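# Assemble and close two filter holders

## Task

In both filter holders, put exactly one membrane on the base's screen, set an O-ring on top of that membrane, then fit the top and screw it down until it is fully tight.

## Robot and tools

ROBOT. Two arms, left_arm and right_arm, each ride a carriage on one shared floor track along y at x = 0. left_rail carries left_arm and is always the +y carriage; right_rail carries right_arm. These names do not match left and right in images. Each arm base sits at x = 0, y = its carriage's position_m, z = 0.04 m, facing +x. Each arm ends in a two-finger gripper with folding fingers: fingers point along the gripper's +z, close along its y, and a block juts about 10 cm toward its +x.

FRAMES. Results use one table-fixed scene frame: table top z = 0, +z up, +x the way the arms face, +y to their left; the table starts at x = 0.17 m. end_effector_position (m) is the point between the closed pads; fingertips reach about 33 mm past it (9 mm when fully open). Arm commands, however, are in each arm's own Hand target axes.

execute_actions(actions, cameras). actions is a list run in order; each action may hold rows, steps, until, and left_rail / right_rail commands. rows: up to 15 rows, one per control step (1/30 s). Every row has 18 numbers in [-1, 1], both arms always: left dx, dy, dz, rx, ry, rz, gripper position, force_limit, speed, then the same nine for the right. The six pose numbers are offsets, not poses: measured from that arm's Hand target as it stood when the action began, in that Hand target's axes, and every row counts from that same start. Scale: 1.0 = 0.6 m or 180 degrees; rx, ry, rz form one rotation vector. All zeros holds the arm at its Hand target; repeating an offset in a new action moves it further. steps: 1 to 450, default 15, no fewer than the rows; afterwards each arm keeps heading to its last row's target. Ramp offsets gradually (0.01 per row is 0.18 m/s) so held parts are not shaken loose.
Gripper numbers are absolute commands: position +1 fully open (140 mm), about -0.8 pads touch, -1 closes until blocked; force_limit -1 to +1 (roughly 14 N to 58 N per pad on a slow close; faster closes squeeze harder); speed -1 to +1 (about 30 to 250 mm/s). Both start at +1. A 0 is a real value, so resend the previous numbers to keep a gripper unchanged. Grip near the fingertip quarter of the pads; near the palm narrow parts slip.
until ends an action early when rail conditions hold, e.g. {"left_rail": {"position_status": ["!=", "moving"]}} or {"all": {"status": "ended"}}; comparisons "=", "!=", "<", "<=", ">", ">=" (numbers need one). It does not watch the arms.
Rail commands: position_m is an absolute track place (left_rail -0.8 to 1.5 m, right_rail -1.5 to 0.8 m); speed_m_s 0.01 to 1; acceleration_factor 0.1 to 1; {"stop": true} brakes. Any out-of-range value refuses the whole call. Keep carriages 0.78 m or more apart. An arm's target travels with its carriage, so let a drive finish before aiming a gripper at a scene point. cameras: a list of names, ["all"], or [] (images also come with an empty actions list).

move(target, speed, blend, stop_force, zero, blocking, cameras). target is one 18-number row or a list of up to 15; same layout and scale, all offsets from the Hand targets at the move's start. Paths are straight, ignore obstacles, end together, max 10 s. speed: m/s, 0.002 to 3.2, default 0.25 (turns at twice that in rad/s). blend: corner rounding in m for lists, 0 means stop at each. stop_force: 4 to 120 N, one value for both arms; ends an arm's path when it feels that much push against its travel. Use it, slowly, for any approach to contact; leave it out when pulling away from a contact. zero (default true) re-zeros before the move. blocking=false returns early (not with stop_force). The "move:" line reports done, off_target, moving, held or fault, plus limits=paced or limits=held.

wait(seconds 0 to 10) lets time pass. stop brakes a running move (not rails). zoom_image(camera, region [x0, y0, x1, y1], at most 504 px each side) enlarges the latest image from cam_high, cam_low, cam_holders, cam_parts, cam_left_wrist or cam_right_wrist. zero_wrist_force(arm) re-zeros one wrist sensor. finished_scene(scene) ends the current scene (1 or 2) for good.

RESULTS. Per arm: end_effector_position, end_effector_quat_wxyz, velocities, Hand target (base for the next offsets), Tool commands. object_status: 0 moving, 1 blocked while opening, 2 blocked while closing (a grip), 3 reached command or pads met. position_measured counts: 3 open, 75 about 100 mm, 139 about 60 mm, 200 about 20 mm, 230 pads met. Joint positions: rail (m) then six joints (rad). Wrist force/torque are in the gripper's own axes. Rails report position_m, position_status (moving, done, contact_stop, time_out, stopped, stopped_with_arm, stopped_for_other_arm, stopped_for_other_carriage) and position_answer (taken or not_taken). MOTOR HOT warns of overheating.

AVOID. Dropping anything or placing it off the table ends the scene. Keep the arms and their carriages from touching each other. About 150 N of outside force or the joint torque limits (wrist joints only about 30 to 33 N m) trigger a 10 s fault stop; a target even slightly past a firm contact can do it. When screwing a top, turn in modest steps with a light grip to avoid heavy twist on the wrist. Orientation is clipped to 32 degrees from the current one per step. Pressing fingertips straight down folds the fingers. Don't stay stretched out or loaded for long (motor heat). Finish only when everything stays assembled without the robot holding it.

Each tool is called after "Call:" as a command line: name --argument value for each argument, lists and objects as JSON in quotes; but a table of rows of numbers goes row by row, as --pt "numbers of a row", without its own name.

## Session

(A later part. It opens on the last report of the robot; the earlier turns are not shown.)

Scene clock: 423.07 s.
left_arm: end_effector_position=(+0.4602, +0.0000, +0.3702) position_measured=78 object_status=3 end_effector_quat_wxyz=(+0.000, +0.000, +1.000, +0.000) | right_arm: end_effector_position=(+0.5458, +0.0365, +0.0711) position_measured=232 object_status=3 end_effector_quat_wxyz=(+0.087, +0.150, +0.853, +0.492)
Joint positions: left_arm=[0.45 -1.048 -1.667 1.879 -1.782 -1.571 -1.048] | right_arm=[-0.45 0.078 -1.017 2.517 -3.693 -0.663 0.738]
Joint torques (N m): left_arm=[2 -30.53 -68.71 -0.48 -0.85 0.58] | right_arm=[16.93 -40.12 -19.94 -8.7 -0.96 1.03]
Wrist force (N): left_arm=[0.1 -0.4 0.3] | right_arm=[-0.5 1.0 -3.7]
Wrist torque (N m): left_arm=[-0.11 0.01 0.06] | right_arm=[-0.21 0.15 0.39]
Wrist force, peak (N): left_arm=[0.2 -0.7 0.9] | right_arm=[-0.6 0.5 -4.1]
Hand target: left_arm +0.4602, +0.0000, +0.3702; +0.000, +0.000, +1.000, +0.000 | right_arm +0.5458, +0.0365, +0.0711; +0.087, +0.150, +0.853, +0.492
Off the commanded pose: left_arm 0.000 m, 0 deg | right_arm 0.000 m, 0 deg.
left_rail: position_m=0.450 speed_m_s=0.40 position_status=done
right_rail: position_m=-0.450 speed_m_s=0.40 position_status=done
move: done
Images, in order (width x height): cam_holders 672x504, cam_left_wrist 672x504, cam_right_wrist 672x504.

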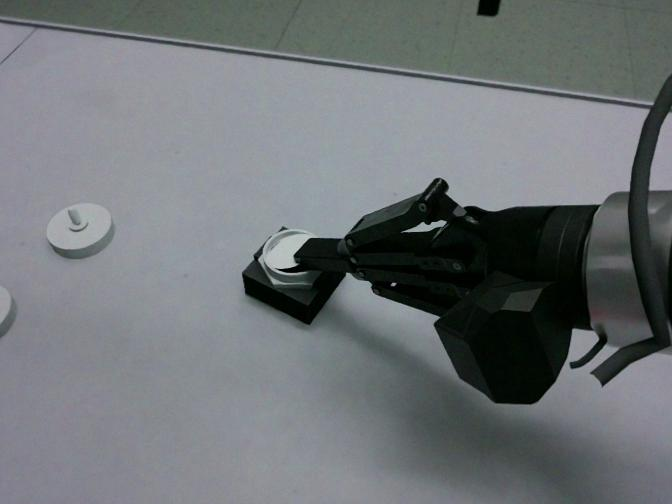

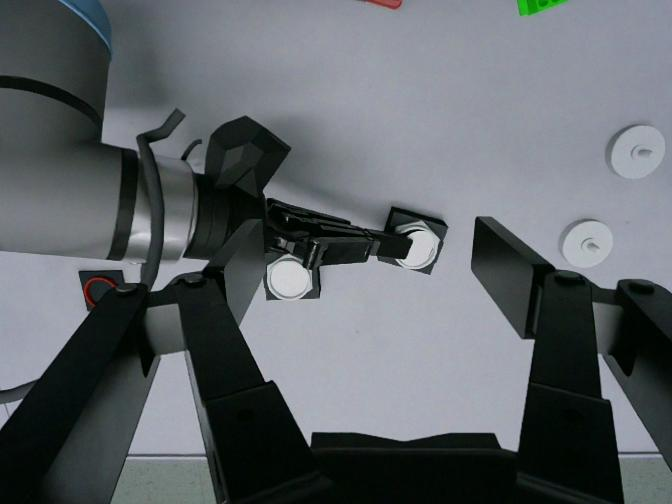

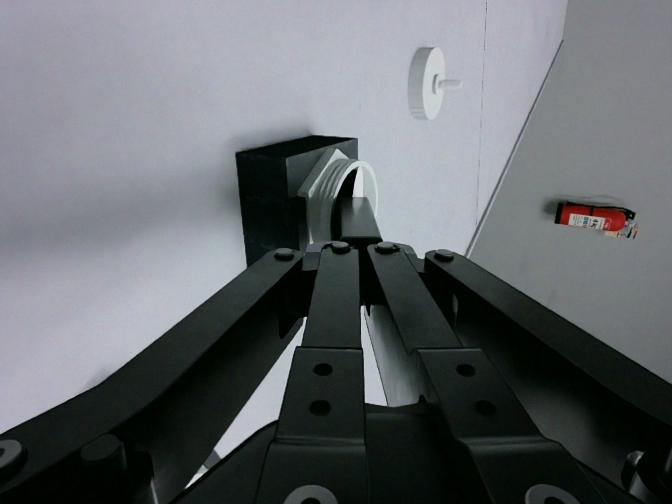

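Call:
execute_actions --actions '[{"rows":[[0,0,0,0,0,0,0.4,-1,-1,0,0,0,0,0,0,-0.71,-1,-1]],"steps":20}]'

Call:
move --target '[0,0,0,0,0,0,0.4,-1,-1,0,0.002,-0.085,0,0,0,-0.71,-1,-1]' --speed 0.08 --cameras '["cam_left_wrist", "cam_holders"]'

Call:
zoom_image --camera "cam_left_wrist" --region '[380, 195, 460, 275]'

Call:
zoom_image --camera "cam_holders" --region '[220, 190, 380, 330]'

Scene clock: 429.53 s.
left_arm: end_effector_position=(+0.4602, +0.0000, +0.3702) position_measured=78 object_status=3 end_effector_quat_wxyz=(+0.000, +0.000, +1.000, +0.000) | right_arm: end_effector_position=(+0.5458, +0.0365, +0.0712) position_measured=218 object_status=3 end_effector_quat_wxyz=(+0.087, +0.150, +0.853, +0.492)
Joint positions: left_arm=[0.45 -1.048 -1.667 1.879 -1.782 -1.571 -1.048] | right_arm=[-0.45 0.078 -1.017 2.517 -3.693 -0.663 0.738]
Joint torques (N m): left_arm=[6.26 -27.72 -70.4 -0.5 -1.19 0.34] | right_arm=[17.64 -41.39 -7.05 0.53 1.4 1.34]
Wrist force (N): left_arm=[-0.2 -0.2 0.5] | right_arm=[-3.4 12.5 -5.7]
Wrist torque (N m): left_arm=[-0.06 0.06 0.06] | right_arm=[-0.33 0.10 0.27]
Wrist force, peak (N): left_arm=[0.2 -0.5 1.1] | right_arm=[-3.4 12.5 -5.7]
Hand target: left_arm +0.4602, +0.0000, +0.3702; +0.000, +0.000, +1.000, +0.000 | right_arm +0.5458, +0.0365, +0.0711; +0.087, +0.150, +0.853, +0.492
Off the commanded pose: left_arm 0.000 m, 0 deg | right_arm 0.000 m, 0 deg.
left_rail: position_m=0.450 speed_m_s=0.40 position_status=done
right_rail: position_m=-0.450 speed_m_s=0.40 position_status=done

Scene clock: 430.77 s.
left_arm: end_effector_position=(+0.4602, +0.0000, +0.3702) position_measured=78 object_status=3 end_effector_quat_wxyz=(+0.000, +0.000, +1.000, +0.000) | right_arm: end_effector_position=(+0.5309, -0.0044, +0.0977) position_measured=218 object_status=3 end_effector_quat_wxyz=(+0.087, +0.150, +0.853, +0.492)
Joint positions: left_arm=[0.45 -1.048 -1.667 1.879 -1.782 -1.571 -1.048] | right_arm=[-0.45 -0.013 -1.136 2.592 -3.545 -0.613 0.609]
Joint torques (N m): left_arm=[4.79 -28.63 -69.63 -0.61 -1.05 0.28] | right_arm=[-15.76 -59.13 1.48 -0.81 7.17 -1.89]
Wrist force (N): left_arm=[0.0 0.1 0.5] | right_arm=[-0.6 -1.0 -1.0]
Wrist torque (N m): left_arm=[0.02 0.03 0.06] | right_arm=[0.01 0.10 0.38]
Wrist force, peak (N): left_arm=[-0.7 -0.5 0.8] | right_arm=[-3.4 12.2 -5.7]
Hand target: left_arm +0.4602, +0.0000, +0.3702; +0.000, +0.000, +1.000, +0.000 | right_arm +0.5309, -0.0045, +0.0977; +0.087, +0.150, +0.853, +0.492
Off the commanded pose: left_arm 0.000 m, 0 deg | right_arm 0.000 m, 0 deg.
left_rail: position_m=0.450 speed_m_s=0.40 position_status=done
right_rail: position_m=-0.450 speed_m_s=0.40 position_status=done
move: done
Images, in order (width x height): cam_holders 672x504, cam_left_wrist 672x504.

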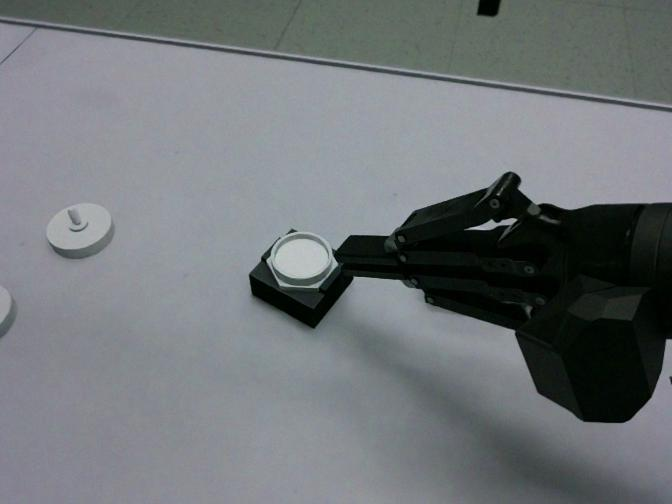

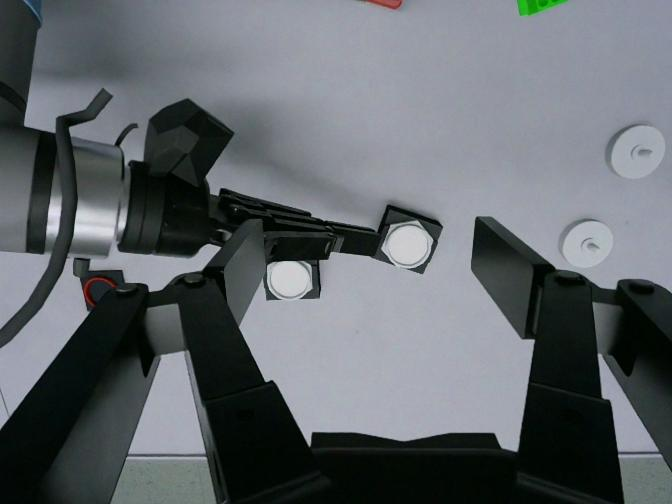

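Scaled by 6.300 from the camera's 672x504 image, which has a finer 960x720 frame.

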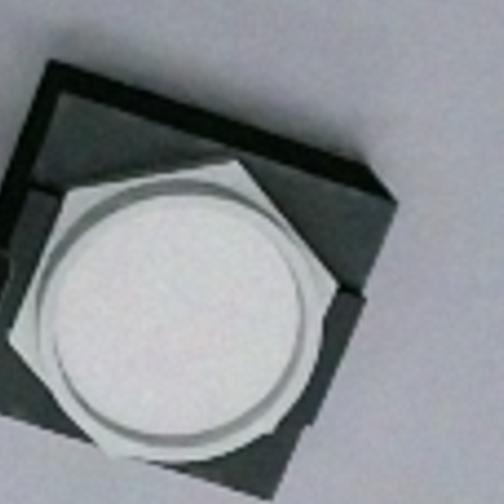

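Scaled by 3.150 from the camera's 672x504 image, which has a finer 960x720 frame.

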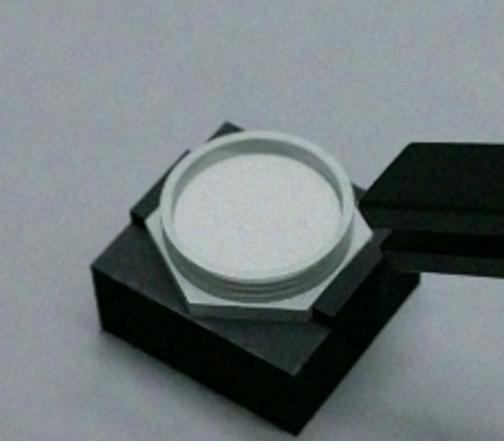

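Call:
move --pt "0 0 0 0 0 0 0.4 -1 -1 -0.0185 0.1378 -0.1947 0 0 0 -0.71 -1 -1" --pt "0 0 0 0 0 0 0.4 -1 -1 -0.3167 -0.119 -0.5472 0.330 0.058 -0.1007 -0.5 -1 -0.5" --speed '[0.2,0.35]' --blend '[0.02,0]' --cameras '["cam_right_wrist", "cam_parts", "cam_low"]'

Call:
zoom_image --camera "cam_right_wrist" --region '[280, 180, 440, 320]'

Call:
zoom_image --camera "cam_low" --region '[150, 290, 230, 350]'

Scene clock: 445.07 s.
left_arm: end_effector_position=(+0.4602, +0.0000, +0.3702) position_measured=78 object_status=3 end_effector_quat_wxyz=(+0.000, +0.000, +1.000, +0.000) | right_arm: end_effector_position=(+0.6000, -0.3702, +0.2001) position_measured=192 object_status=0 end_effector_quat_wxyz=(+0.000, +0.000, +1.000, +0.000)
Joint positions: left_arm=[0.45 -1.048 -1.667 1.879 -1.782 -1.571 -1.048] | right_arm=[-0.45 -0.159 -1.622 2.159 -2.108 -1.572 -0.159]
Joint torques (N m): left_arm=[7.03 -27.41 -69.12 -0.57 -0.87 0.81] | right_arm=[17.3 -25.88 -57.93 -9.3 -3.99 -2.11]
Wrist force (N): left_arm=[-0.2 -0.2 0.7] | right_arm=[0.0 0.2 -0.6]
Wrist torque (N m): left_arm=[-0.07 0.07 0.06] | right_arm=[0.09 -0.05 0.09]
Wrist force, peak (N): left_arm=[-0.7 -1.0 0.7] | right_arm=[-0.2 3.5 -1.3]
Hand target: left_arm +0.4602, +0.0000, +0.3702; +0.000, +0.000, +1.000, +0.000 | right_arm +0.6000, -0.3702, +0.2001; +0.000, +0.000, +1.000, +0.000
Off the commanded pose: left_arm 0.000 m, 0 deg | right_arm 0.000 m, 0 deg.
left_rail: position_m=0.450 speed_m_s=0.40 position_status=done
right_rail: position_m=-0.450 speed_m_s=0.40 position_status=done
move: done
Images, in order (width x height): cam_low 672x504, cam_parts 672x504, cam_right_wrist 672x504.

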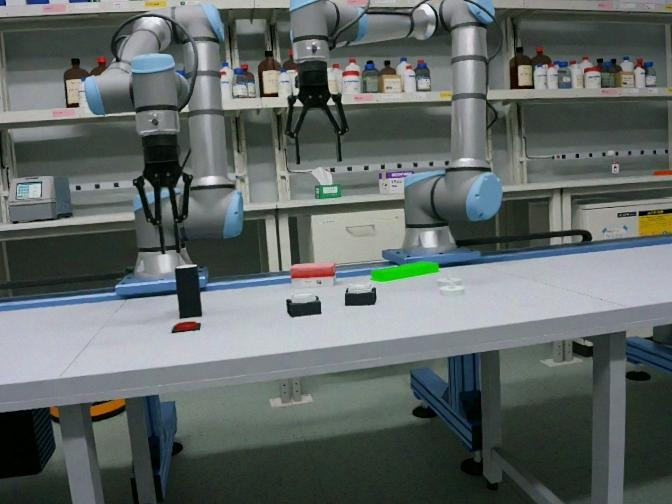

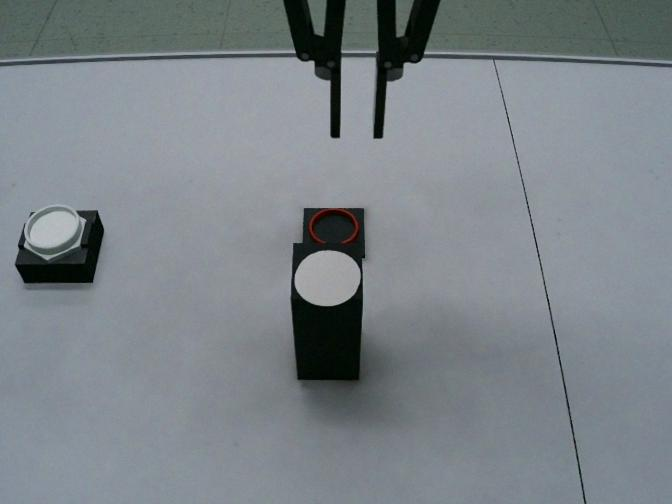

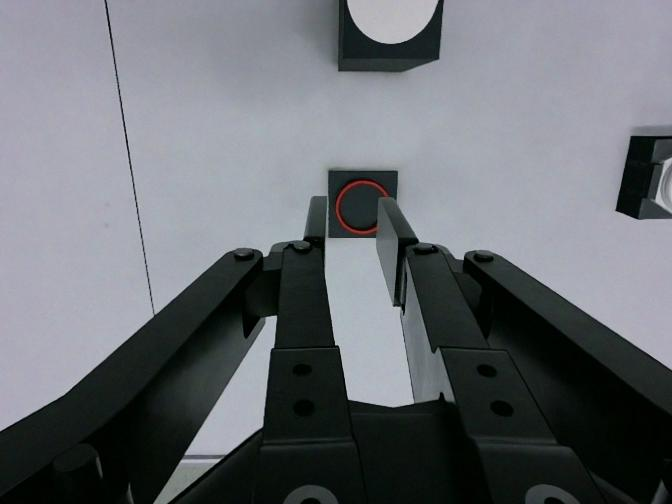

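Scaled by 3.150 from the camera's 672x504 image, which has a finer 960x720 frame.

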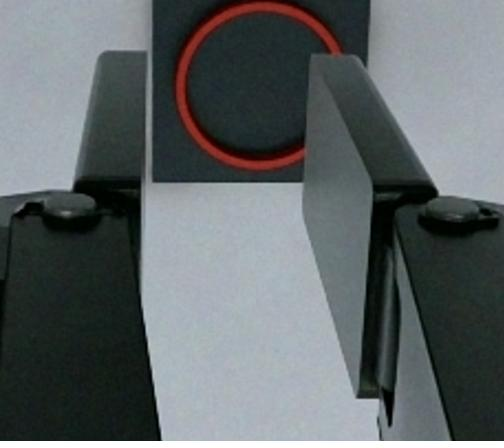

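Scaled by 6.300 from the camera's 672x504 image, which has a finer 960x720 frame.

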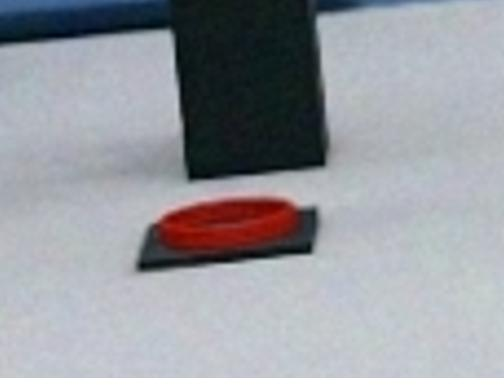

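Call:
move --target '[0,0,0,0,0,0,0.4,-1,-1,-0.05,0.0612,0.1668,0,0,0,-0.54,-1,-0.5]' --speed 0.2 --cameras '["cam_right_wrist", "cam_parts"]'

Call:
zoom_image --camera "cam_right_wrist" --region '[240, 130, 420, 290]'

Call:
zoom_image --camera "cam_parts" --region '[280, 140, 400, 260]'

Scene clock: 457.37 s.
left_arm: end_effector_position=(+0.4602, +0.0000, +0.3702) position_measured=78 object_status=3 end_effector_quat_wxyz=(+0.000, +0.000, +1.000, +0.000) | right_arm: end_effector_position=(+0.6300, -0.3335, +0.1000) position_measured=197 object_status=3 end_effector_quat_wxyz=(+0.000, +0.000, +1.000, +0.000)
Joint positions: left_arm=[0.45 -1.048 -1.667 1.879 -1.782 -1.571 -1.048] | right_arm=[-0.45 -0.092 -1.445 2.191 -2.318 -1.572 -0.092]
Joint torques (N m): left_arm=[6.3 -29.66 -69.47 -0.45 -1.04 0.32] | right_arm=[17.06 -37.57 -52.35 -9.21 -3.5 2.45]
Wrist force (N): left_arm=[0.1 0.2 0.5] | right_arm=[0.2 0.2 -0.9]
Wrist torque (N m): left_arm=[0.03 0.01 0.06] | right_arm=[0.06 -0.13 -0.03]
Wrist force, peak (N): left_arm=[-0.1 -0.4 1.2] | right_arm=[-0.1 -0.9 -3.4]
Hand target: left_arm +0.4602, +0.0000, +0.3702; +0.000, +0.000, +1.000, +0.000 | right_arm +0.6301, -0.3335, +0.1000; +0.000, +0.000, +1.000, +0.000
Off the commanded pose: left_arm 0.000 m, 0 deg | right_arm 0.000 m, 0 deg.
left_rail: position_m=0.450 speed_m_s=0.40 position_status=done
right_rail: position_m=-0.450 speed_m_s=0.40 position_status=done
move: done
Images, in order (width x height): cam_parts 672x504, cam_right_wrist 672x504.

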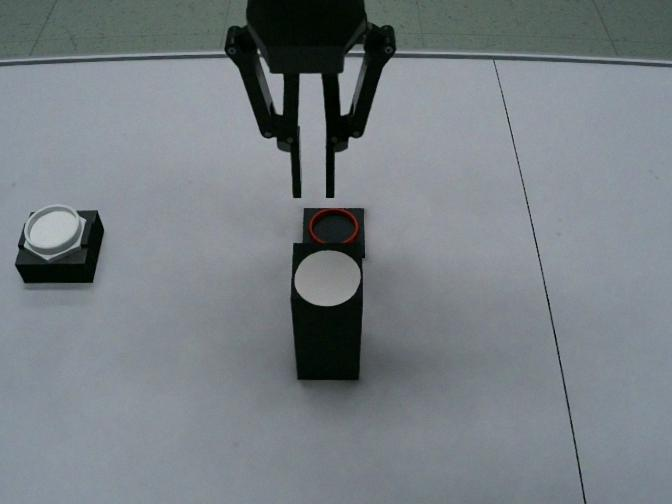

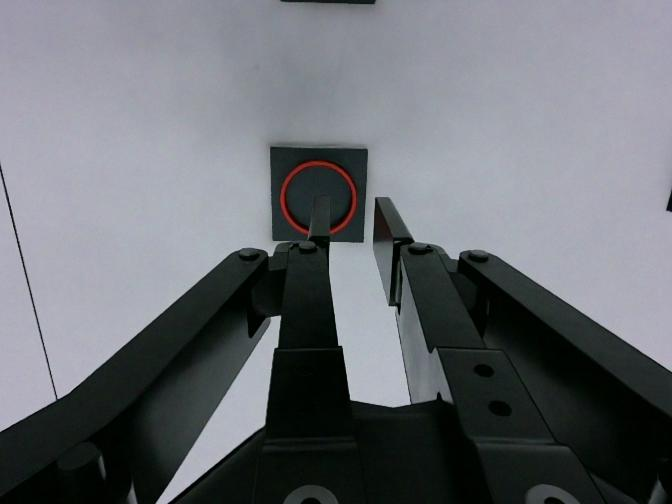

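Scaled by 2.800 from the camera's 672x504 image, which has a finer 960x720 frame.

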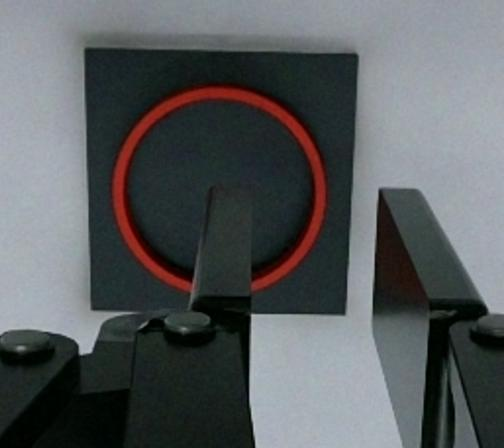

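Scaled by 4.200 from the camera's 672x504 image, which has a finer 960x720 frame.

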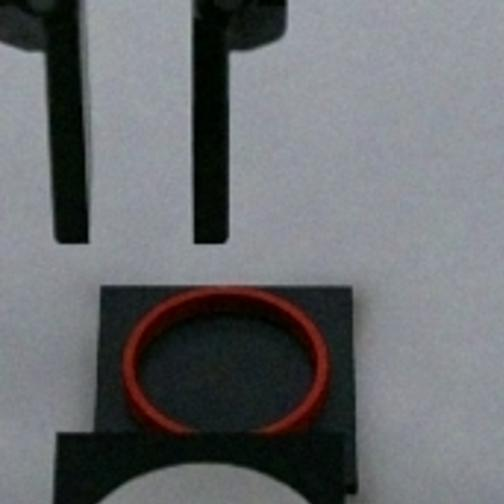

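Call:
move --pt "0 0 0 0 0 0 0.4 -1 -1 0 0.0057 0.05 0 0 0 -1 -1 -0.5" --speed 0.15

Call:
execute_actions --actions '[{"rows":[[0,0,0,0,0,0,0.4,-1,-1,0,0,0,0,0,0,-1,-1,-0.5]],"steps":15}]'

Call:
move --target '[0,0,0,0,0,0,0.4,-1,-1,0,0,0.045,0,0,0,-1,-1,-0.5]' --speed 0.015 --stop_force 4 --cameras '["cam_right_wrist"]'

Scene clock: 469.27 s.
left_arm: end_effector_position=(+0.4602, +0.0000, +0.3702) position_measured=78 object_status=3 end_effector_quat_wxyz=(+0.000, +0.000, +1.000, +0.000) | right_arm: end_effector_position=(+0.6301, -0.3301, +0.0701) position_measured=232 object_status=3 end_effector_quat_wxyz=(+0.000, +0.000, +1.000, +0.000)
Joint positions: left_arm=[0.45 -1.048 -1.667 1.879 -1.782 -1.571 -1.048] | right_arm=[-0.45 -0.087 -1.401 2.212 -2.382 -1.572 -0.086]
Joint torques (N m): left_arm=[8.82 -29.74 -69.37 -0.47 -0.57 0.16] | right_arm=[17.07 -36.79 -24.8 -8.91 -3.17 2.35]
Wrist force (N): left_arm=[-0.1 -0.5 0.6] | right_arm=[-0.3 0.0 -1.0]
Wrist torque (N m): left_arm=[-0.13 0.04 0.06] | right_arm=[0.01 -0.01 -0.03]
Wrist force, peak (N): left_arm=[-0.2 -0.7 0.9] | right_arm=[-0.1 0.0 -2.0]
Hand target: left_arm +0.4602, +0.0000, +0.3702; +0.000, +0.000, +1.000, +0.000 | right_arm +0.6301, -0.3301, +0.0700; +0.000, +0.000, +1.000, +0.000
Off the commanded pose: left_arm 0.000 m, 0 deg | right_arm 0.000 m, 0 deg.
left_rail: position_m=0.450 speed_m_s=0.40 position_status=done
right_rail: position_m=-0.450 speed_m_s=0.40 position_status=done
move: done

Scene clock: 469.97 s.
left_arm: end_effector_position=(+0.4602, +0.0000, +0.3702) position_measured=78 object_status=3 end_effector_quat_wxyz=(+0.000, +0.000, +1.000, +0.000) | right_arm: end_effector_position=(+0.6301, -0.3301, +0.0700) position_measured=232 object_status=3 end_effector_quat_wxyz=(+0.000, +0.000, +1.000, +0.000)
Joint positions: left_arm=[0.45 -1.048 -1.667 1.879 -1.782 -1.571 -1.048] | right_arm=[-0.45 -0.087 -1.401 2.212 -2.382 -1.572 -0.086]
Joint torques (N m): left_arm=[8.85 -29.85 -69.63 -0.55 -0.85 0.16] | right_arm=[18.28 -35.74 -25.36 -9.46 -3.36 2.33]
Wrist force (N): left_arm=[-0.1 -0.2 0.3] | right_arm=[0.1 -0.1 -1.0]
Wrist torque (N m): left_arm=[-0.06 0.06 0.06] | right_arm=[-0.01 -0.09 -0.03]
Wrist force, peak (N): left_arm=[-0.1 -0.5 1.2] | right_arm=[-0.3 -0.1 -1.4]
Hand target: left_arm +0.4602, +0.0000, +0.3702; +0.000, +0.000, +1.000, +0.000 | right_arm +0.6301, -0.3301, +0.0700; +0.000, +0.000, +1.000, +0.000
Off the commanded pose: left_arm 0.000 m, 0 deg | right_arm 0.000 m, 0 deg.
left_rail: position_m=0.450 speed_m_s=0.40 position_status=done
right_rail: position_m=-0.450 speed_m_s=0.40 position_status=done

Scene clock: 472.87 s.
left_arm: end_effector_position=(+0.4602, +0.0000, +0.3702) position_measured=78 object_status=3 end_effector_quat_wxyz=(+0.000, +0.000, +1.000, +0.000) | right_arm: end_effector_position=(+0.6301, -0.3301, +0.0457) position_measured=232 object_status=3 end_effector_quat_wxyz=(+0.000, +0.000, +1.000, +0.000)
Joint positions: left_arm=[0.45 -1.048 -1.667 1.879 -1.782 -1.571 -1.048] | right_arm=[-0.45 -0.087 -1.364 2.227 -2.434 -1.572 -0.086]
Joint torques (N m): left_arm=[9.18 -29.08 -68.53 -0.2 -0.66 1.04] | right_arm=[4.11 -62.02 -47.13 -0.07 -3.71 0.16]
Wrist force (N): left_arm=[-0.1 -0.2 0.5] | right_arm=[0.7 1.2 -4.6]
Wrist torque (N m): left_arm=[-0.06 0.04 0.06] | right_arm=[0.07 0.04 -0.06]
Wrist force, peak (N): left_arm=[-0.4 -0.4 1.2] | right_arm=[1.0 2.8 -10.1]
Hand target: left_arm +0.4602, +0.0000, +0.3702; +0.000, +0.000, +1.000, +0.000 | right_arm +0.6301, -0.3301, +0.0457; +0.000, +0.000, +1.000, +0.000 (not the last commanded pose)
Off the commanded pose: left_arm 0.000 m, 0 deg | right_arm 0.003 m, 0 deg.
left_rail: position_m=0.450 speed_m_s=0.40 position_status=done
right_rail: position_m=-0.450 speed_m_s=0.40 position_status=done
move: contact (right_arm)
Images, in order (width x height): cam_right_wrist 672x504.

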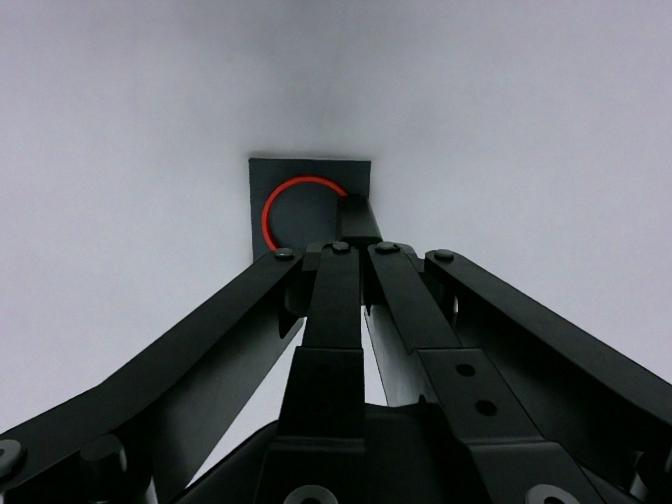

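Call:
move --target '[0,0,0,0,0,0,0.4,-1,-1,0,0,-0.0065,0,0,0,-1,-1,-0.5]' --speed 0.05

Call:
execute_actions --actions '[{"rows":[[0,0,0,0,0,0,0.4,-1,-1,0,0,0,0,0,0,-0.594,-1,-0.5]],"steps":15}]'

Call:
move --target '[0,0,0,0,0,0,0.4,-1,-1,0,0,0.0098,0,0,0,-0.594,-1,-0.5]' --speed 0.03

Call:
execute_actions --actions '[{"rows":[[0,0,0,0,0,0,0.4,-1,-1,0,0,0,0,0,0,-1,-1,-1]],"steps":40}]' --cameras '["cam_right_wrist", "cam_parts"]'

Call:
zoom_image --camera "cam_right_wrist" --region '[240, 140, 420, 290]'

Call:
zoom_image --camera "cam_parts" --region '[280, 140, 400, 260]'

Scene clock: 479.77 s.
left_arm: end_effector_position=(+0.4602, +0.0000, +0.3702) position_measured=78 object_status=3 end_effector_quat_wxyz=(+0.000, +0.000, +1.000, +0.000) | right_arm: end_effector_position=(+0.6301, -0.3301, +0.0495) position_measured=232 object_status=3 end_effector_quat_wxyz=(+0.000, +0.000, +1.000, +0.000)
Joint positions: left_arm=[0.45 -1.048 -1.667 1.879 -1.782 -1.571 -1.048] | right_arm=[-0.45 -0.087 -1.37 2.225 -2.426 -1.572 -0.086]
Joint torques (N m): left_arm=[9.49 -30.43 -69.42 -0.83 -0.97 0.71] | right_arm=[4.24 -61.39 -48.47 0.09 -3.6 2.26]
Wrist force (N): left_arm=[-0.1 -0.4 0.5] | right_arm=[0.2 0.1 -0.8]
Wrist torque (N m): left_arm=[-0.12 0.04 0.06] | right_arm=[0.07 -0.08 -0.06]
Wrist force, peak (N): left_arm=[-0.2 -0.3 1.0] | right_arm=[0.8 1.2 -4.9]
Hand target: left_arm +0.4602, +0.0000, +0.3702; +0.000, +0.000, +1.000, +0.000 | right_arm +0.6301, -0.3301, +0.0496; +0.000, +0.000, +1.000, +0.000
Off the commanded pose: left_arm 0.000 m, 0 deg | right_arm 0.000 m, 0 deg.
left_rail: position_m=0.450 speed_m_s=0.40 position_status=done
right_rail: position_m=-0.450 speed_m_s=0.40 position_status=done
move: done

Scene clock: 480.47 s.
left_arm: end_effector_position=(+0.4602, +0.0000, +0.3702) position_measured=78 object_status=3 end_effector_quat_wxyz=(+0.000, +0.000, +1.000, +0.000) | right_arm: end_effector_position=(+0.6301, -0.3301, +0.0496) position_measured=204 object_status=3 end_effector_quat_wxyz=(+0.000, +0.000, +1.000, +0.000)
Joint positions: left_arm=[0.45 -1.048 -1.667 1.879 -1.782 -1.571 -1.048] | right_arm=[-0.45 -0.087 -1.37 2.225 -2.426 -1.572 -0.086]
Joint torques (N m): left_arm=[8.71 -31.33 -69.68 -0.5 -0.7 0.5] | right_arm=[4.16 -62.81 -48.31 -0.06 -3.58 2.34]
Wrist force (N): left_arm=[-0.1 -0.4 0.5] | right_arm=[0.0 0.1 -0.7]
Wrist torque (N m): left_arm=[-0.11 0.05 0.06] | right_arm=[0.08 -0.04 -0.06]
Wrist force, peak (N): left_arm=[0.1 -1.0 0.5] | right_arm=[-0.4 0.0 -1.0]
Hand target: left_arm +0.4602, +0.0000, +0.3702; +0.000, +0.000, +1.000, +0.000 | right_arm +0.6301, -0.3301, +0.0496; +0.000, +0.000, +1.000, +0.000
Off the commanded pose: left_arm 0.000 m, 0 deg | right_arm 0.000 m, 0 deg.
left_rail: position_m=0.450 speed_m_s=0.40 position_status=done
right_rail: position_m=-0.450 speed_m_s=0.40 position_status=done

Scene clock: 481.23 s.
left_arm: end_effector_position=(+0.4602, +0.0000, +0.3702) position_measured=78 object_status=3 end_effector_quat_wxyz=(+0.000, +0.000, +1.000, +0.000) | right_arm: end_effector_position=(+0.6301, -0.3301, +0.0438) position_measured=204 object_status=3 end_effector_quat_wxyz=(+0.000, +0.000, +1.000, +0.000)
Joint positions: left_arm=[0.45 -1.048 -1.667 1.879 -1.782 -1.571 -1.048] | right_arm=[-0.45 -0.087 -1.361 2.228 -2.438 -1.572 -0.086]
Joint torques (N m): left_arm=[9.37 -29.24 -69.44 -0.63 -0.63 0.68] | right_arm=[3.32 -39.55 -23.03 -9.16 -3.62 1.89]
Wrist force (N): left_arm=[-0.2 -0.7 0.8] | right_arm=[0.1 -0.1 -0.6]
Wrist torque (N m): left_arm=[-0.18 0.06 0.05] | right_arm=[0.04 -0.06 -0.07]
Wrist force, peak (N): left_arm=[0.3 0.0 1.2] | right_arm=[0.0 -0.1 -1.2]
Hand target: left_arm +0.4602, +0.0000, +0.3702; +0.000, +0.000, +1.000, +0.000 | right_arm +0.6301, -0.3301, +0.0437; +0.000, +0.000, +1.000, +0.000
Off the commanded pose: left_arm 0.000 m, 0 deg | right_arm 0.000 m, 0 deg.
left_rail: position_m=0.450 speed_m_s=0.40 position_status=done
right_rail: position_m=-0.450 speed_m_s=0.40 position_status=done
move: done

Scene clock: 482.77 s.
left_arm: end_effector_position=(+0.4602, +0.0000, +0.3702) position_measured=78 object_status=3 end_effector_quat_wxyz=(+0.000, +0.000, +1.000, +0.000) | right_arm: end_effector_position=(+0.6301, -0.3301, +0.0437) position_measured=225 object_status=2 end_effector_quat_wxyz=(+0.000, +0.000, +1.000, +0.000)
Joint positions: left_arm=[0.45 -1.048 -1.667 1.879 -1.782 -1.571 -1.048] | right_arm=[-0.45 -0.087 -1.361 2.228 -2.438 -1.572 -0.086]
Joint torques (N m): left_arm=[9.56 -28.7 -69.37 -0.96 -1.07 0.79] | right_arm=[3.27 -38.42 -23.78 -9.08 -3.6 0.56]
Wrist force (N): left_arm=[-0.2 -0.6 0.4] | right_arm=[-0.1 0.1 -0.8]
Wrist torque (N m): left_arm=[-0.15 0.06 0.06] | right_arm=[0.09 -0.01 -0.06]
Wrist force, peak (N): left_arm=[-0.6 -0.3 0.9] | right_arm=[-0.2 0.1 -1.0]
Hand target: left_arm +0.4602, +0.0000, +0.3702; +0.000, +0.000, +1.000, +0.000 | right_arm +0.6301, -0.3301, +0.0437; +0.000, +0.000, +1.000, +0.000
Off the commanded pose: left_arm 0.000 m, 0 deg | right_arm 0.000 m, 0 deg.
left_rail: position_m=0.450 speed_m_s=0.40 position_status=done
right_rail: position_m=-0.450 speed_m_s=0.40 position_status=done
Images, in order (width x height): cam_parts 672x504, cam_right_wrist 672x504.

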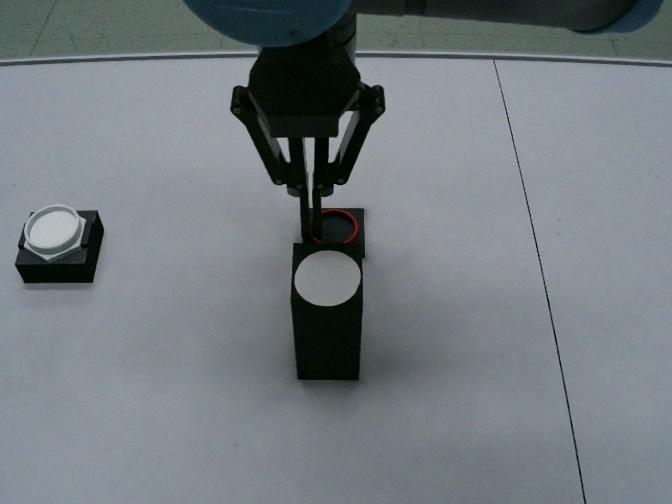

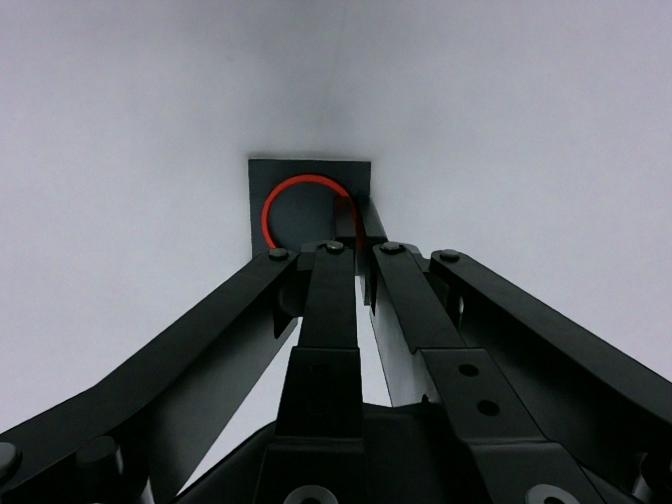

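Scaled by 2.800 from the camera's 672x504 image, which has a finer 960x720 frame.

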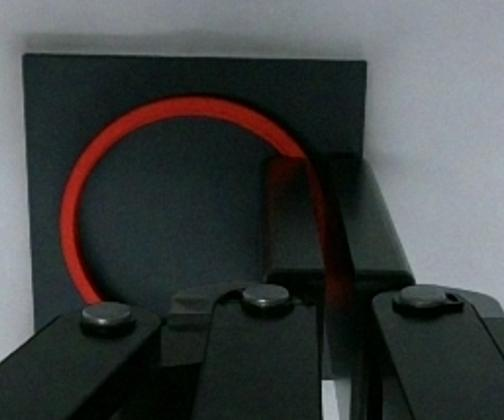

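Scaled by 4.200 from the camera's 672x504 image, which has a finer 960x720 frame.

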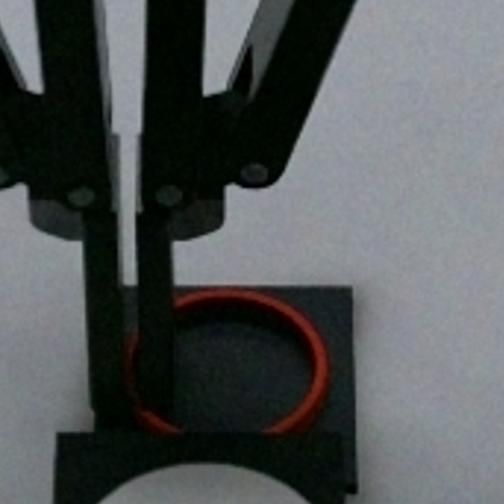

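Call:
move --pt "0 0 0 0 0 0 0.4 -1 -1 0 0 -0.01 0 0 0 -1 -1 -1" --pt "0 0 0 0 0 0 0.4 -1 -1 0 0 -0.1 0 0 0 -1 -1 -1" --speed '[0.02,0.1]' --blend 0.002 --cameras '["cam_right_wrist", "cam_parts", "cam_low"]'

Call:
zoom_image --camera "cam_right_wrist" --region '[220, 130, 420, 290]'

Call:
zoom_image --camera "cam_parts" --region '[260, 140, 400, 260]'

Call:
zoom_image --camera "cam_low" --region '[140, 260, 240, 350]'

Scene clock: 490.40 s.
left_arm: end_effector_position=(+0.4602, +0.0000, +0.3702) position_measured=78 object_status=3 end_effector_quat_wxyz=(+0.000, +0.000, +1.000, +0.000) | right_arm: end_effector_position=(+0.6301, -0.3301, +0.1037) position_measured=225 object_status=2 end_effector_quat_wxyz=(+0.000, +0.000, +1.000, +0.000)
Joint positions: left_arm=[0.45 -1.048 -1.667 1.879 -1.782 -1.571 -1.048] | right_arm=[-0.45 -0.086 -1.449 2.187 -2.31 -1.572 -0.086]
Joint torques (N m): left_arm=[13.41 -28.51 -69.41 -1.13 -0.85 0.7] | right_arm=[8.6 -60.17 -52.54 -0.11 -3.56 -0.33]
Wrist force (N): left_arm=[0.1 0.0 0.3] | right_arm=[0.0 -0.1 -1.3]
Wrist torque (N m): left_arm=[-0.02 0.00 0.06] | right_arm=[0.01 -0.08 -0.03]
Wrist force, peak (N): left_arm=[0.1 -0.2 1.2] | right_arm=[0.2 0.2 -2.5]
Hand target: left_arm +0.4602, +0.0000, +0.3702; +0.000, +0.000, +1.000, +0.000 | right_arm +0.6301, -0.3301, +0.1037; +0.000, +0.000, +1.000, +0.000
Off the commanded pose: left_arm 0.000 m, 0 deg | right_arm 0.000 m, 0 deg.
left_rail: position_m=0.450 speed_m_s=0.40 position_status=done
right_rail: position_m=-0.450 speed_m_s=0.40 position_status=done
move: done
Images, in order (width x height): cam_low 672x504, cam_parts 672x504, cam_right_wrist 672x504.

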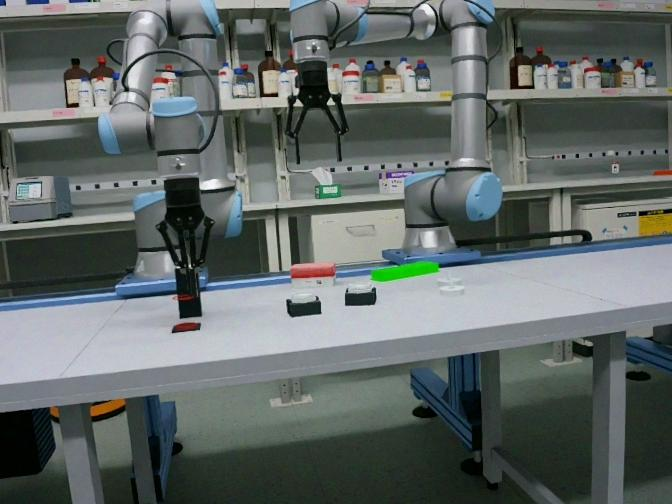

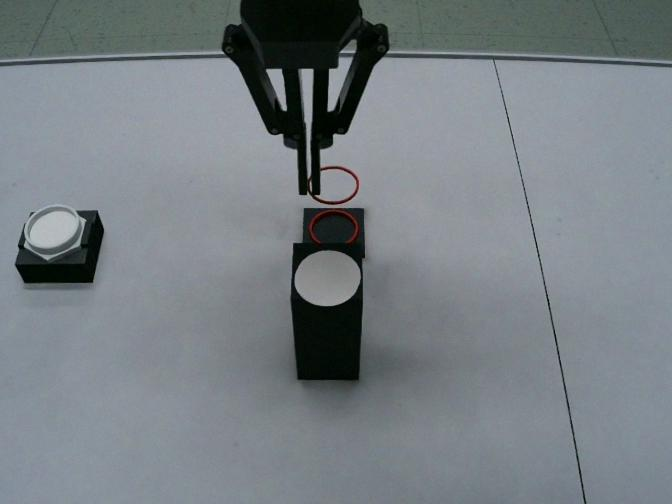

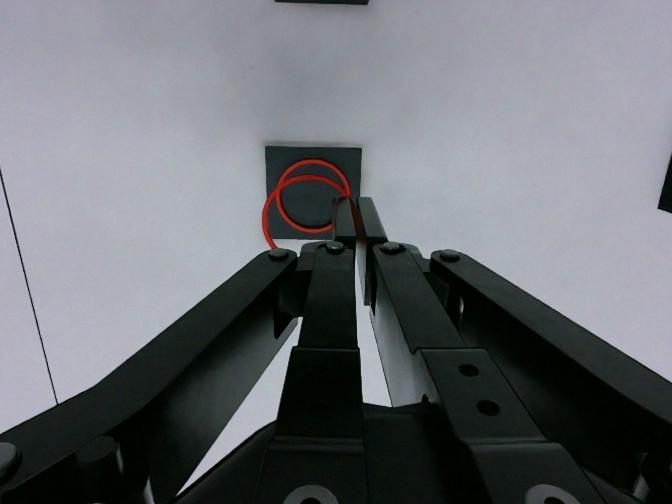

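Scaled by 2.520 from the camera's 672x504 image, which has a finer 960x720 frame.

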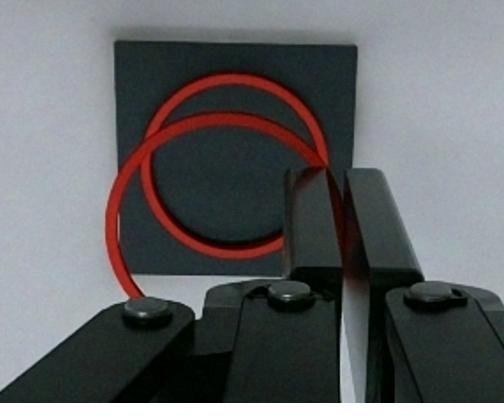

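Scaled by 3.600 from the camera's 672x504 image, which has a finer 960x720 frame.

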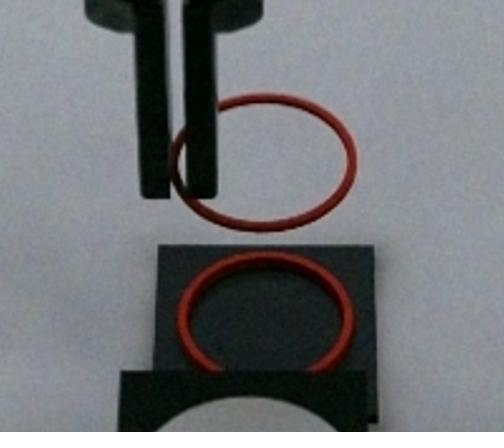

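Scaled by 5.040 from the camera's 672x504 image, which has a finer 960x720 frame.

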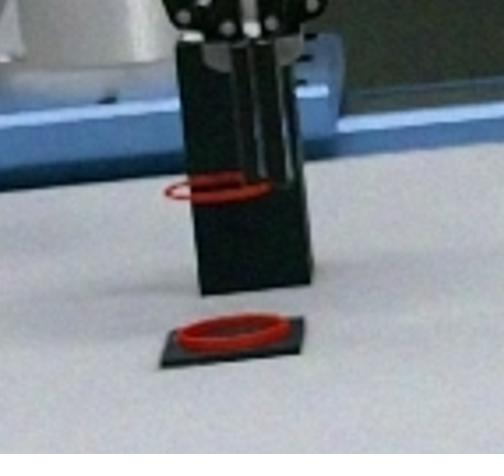

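Call:
move --target '[0,0,0,0,0,0,0.4,-1,-1,0.0443,0.4523,0.015,0,0,0,-1,-1,-1]' --speed 0.2 --cameras '["cam_right_wrist", "cam_left_wrist", "cam_low"]'

Call:
zoom_image --camera "cam_left_wrist" --region '[235, 225, 345, 325]'

Call:
zoom_image --camera "cam_low" --region '[260, 250, 350, 330]'

Scene clock: 502.73 s.
left_arm: end_effector_position=(+0.4602, +0.0000, +0.3702) position_measured=78 object_status=3 end_effector_quat_wxyz=(+0.000, +0.000, +1.000, +0.000) | right_arm: end_effector_position=(+0.6090, -0.1227, +0.0969) position_measured=225 object_status=2 end_effector_quat_wxyz=(+0.000, +0.000, +1.000, +0.000)
Joint positions: left_arm=[0.45 -1.048 -1.667 1.879 -1.782 -1.571 -1.048] | right_arm=[-0.45 0.238 -1.366 2.1 -2.306 -1.571 0.238]
Joint torques (N m): left_arm=[13.26 -31.66 -69.27 -0.6 -1.01 0.42] | right_arm=[-16.26 -67.36 -27.46 -9.42 -2.63 -1.16]
Wrist force (N): left_arm=[0.3 -0.5 0.3] | right_arm=[-0.2 0.0 -0.3]
Wrist torque (N m): left_arm=[-0.13 -0.04 0.06] | right_arm=[0.09 0.02 0.05]
Wrist force, peak (N): left_arm=[0.0 -0.3 1.1] | right_arm=[4.3 7.6 0.9]
Hand target: left_arm +0.4602, +0.0000, +0.3702; +0.000, +0.000, +1.000, +0.000 | right_arm +0.6090, -0.1228, +0.0969; +0.000, +0.000, +1.000, +0.000 (not the last commanded pose)
Off the commanded pose: left_arm 0.000 m, 0 deg | right_arm 0.064 m, 0 deg.
left_rail: position_m=0.450 speed_m_s=0.40 position_status=done
right_rail: position_m=-0.450 speed_m_s=0.40 position_status=done
move: held (right_arm; a check stopped the path); limits=held
pose unreachable (right arm): on one or more control steps of this call, first in action 0 (counted from 0), this arm could not follow its commanded pose, so it was not sent that pose on those steps. It may still have moved: this result reports where it is.
cause: moving toward the commanded pose would bring a part of the arm too close to another arm (a part of this arm just beyond joint 5 (wrist 1) and the left arm's gripper, 28 mm apart when this arm was first held).
Images, in order (width x height): cam_low 672x504, cam_left_wrist 672x504, cam_right_wrist 672x504.

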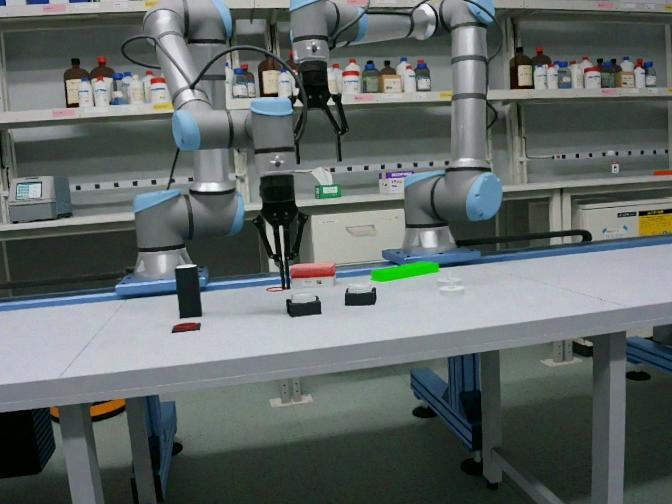

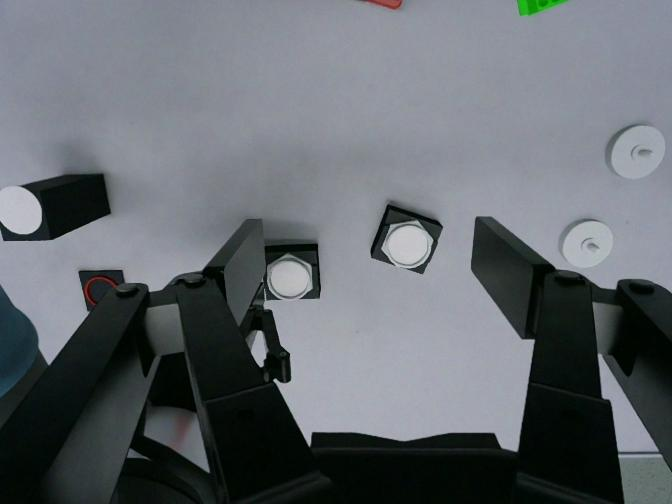

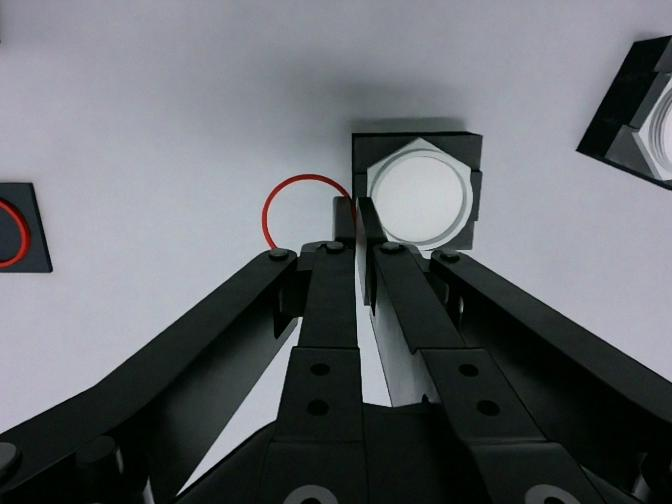

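Scaled by 4.582 from the camera's 672x504 image, which has a finer 960x720 frame.

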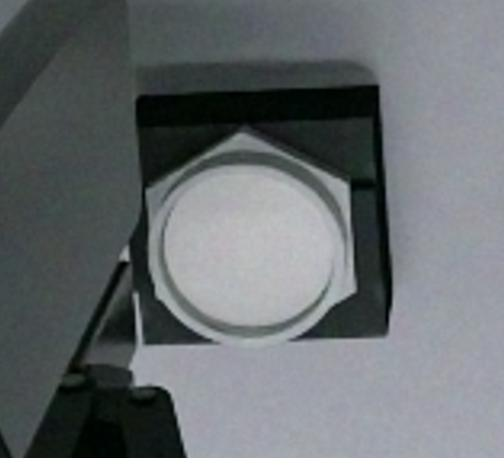

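Scaled by 5.600 from the camera's 672x504 image, which has a finer 960x720 frame.

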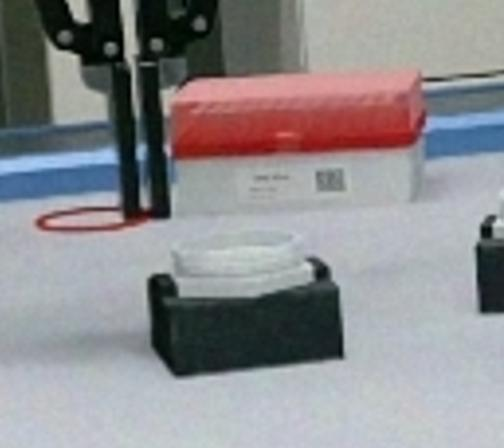

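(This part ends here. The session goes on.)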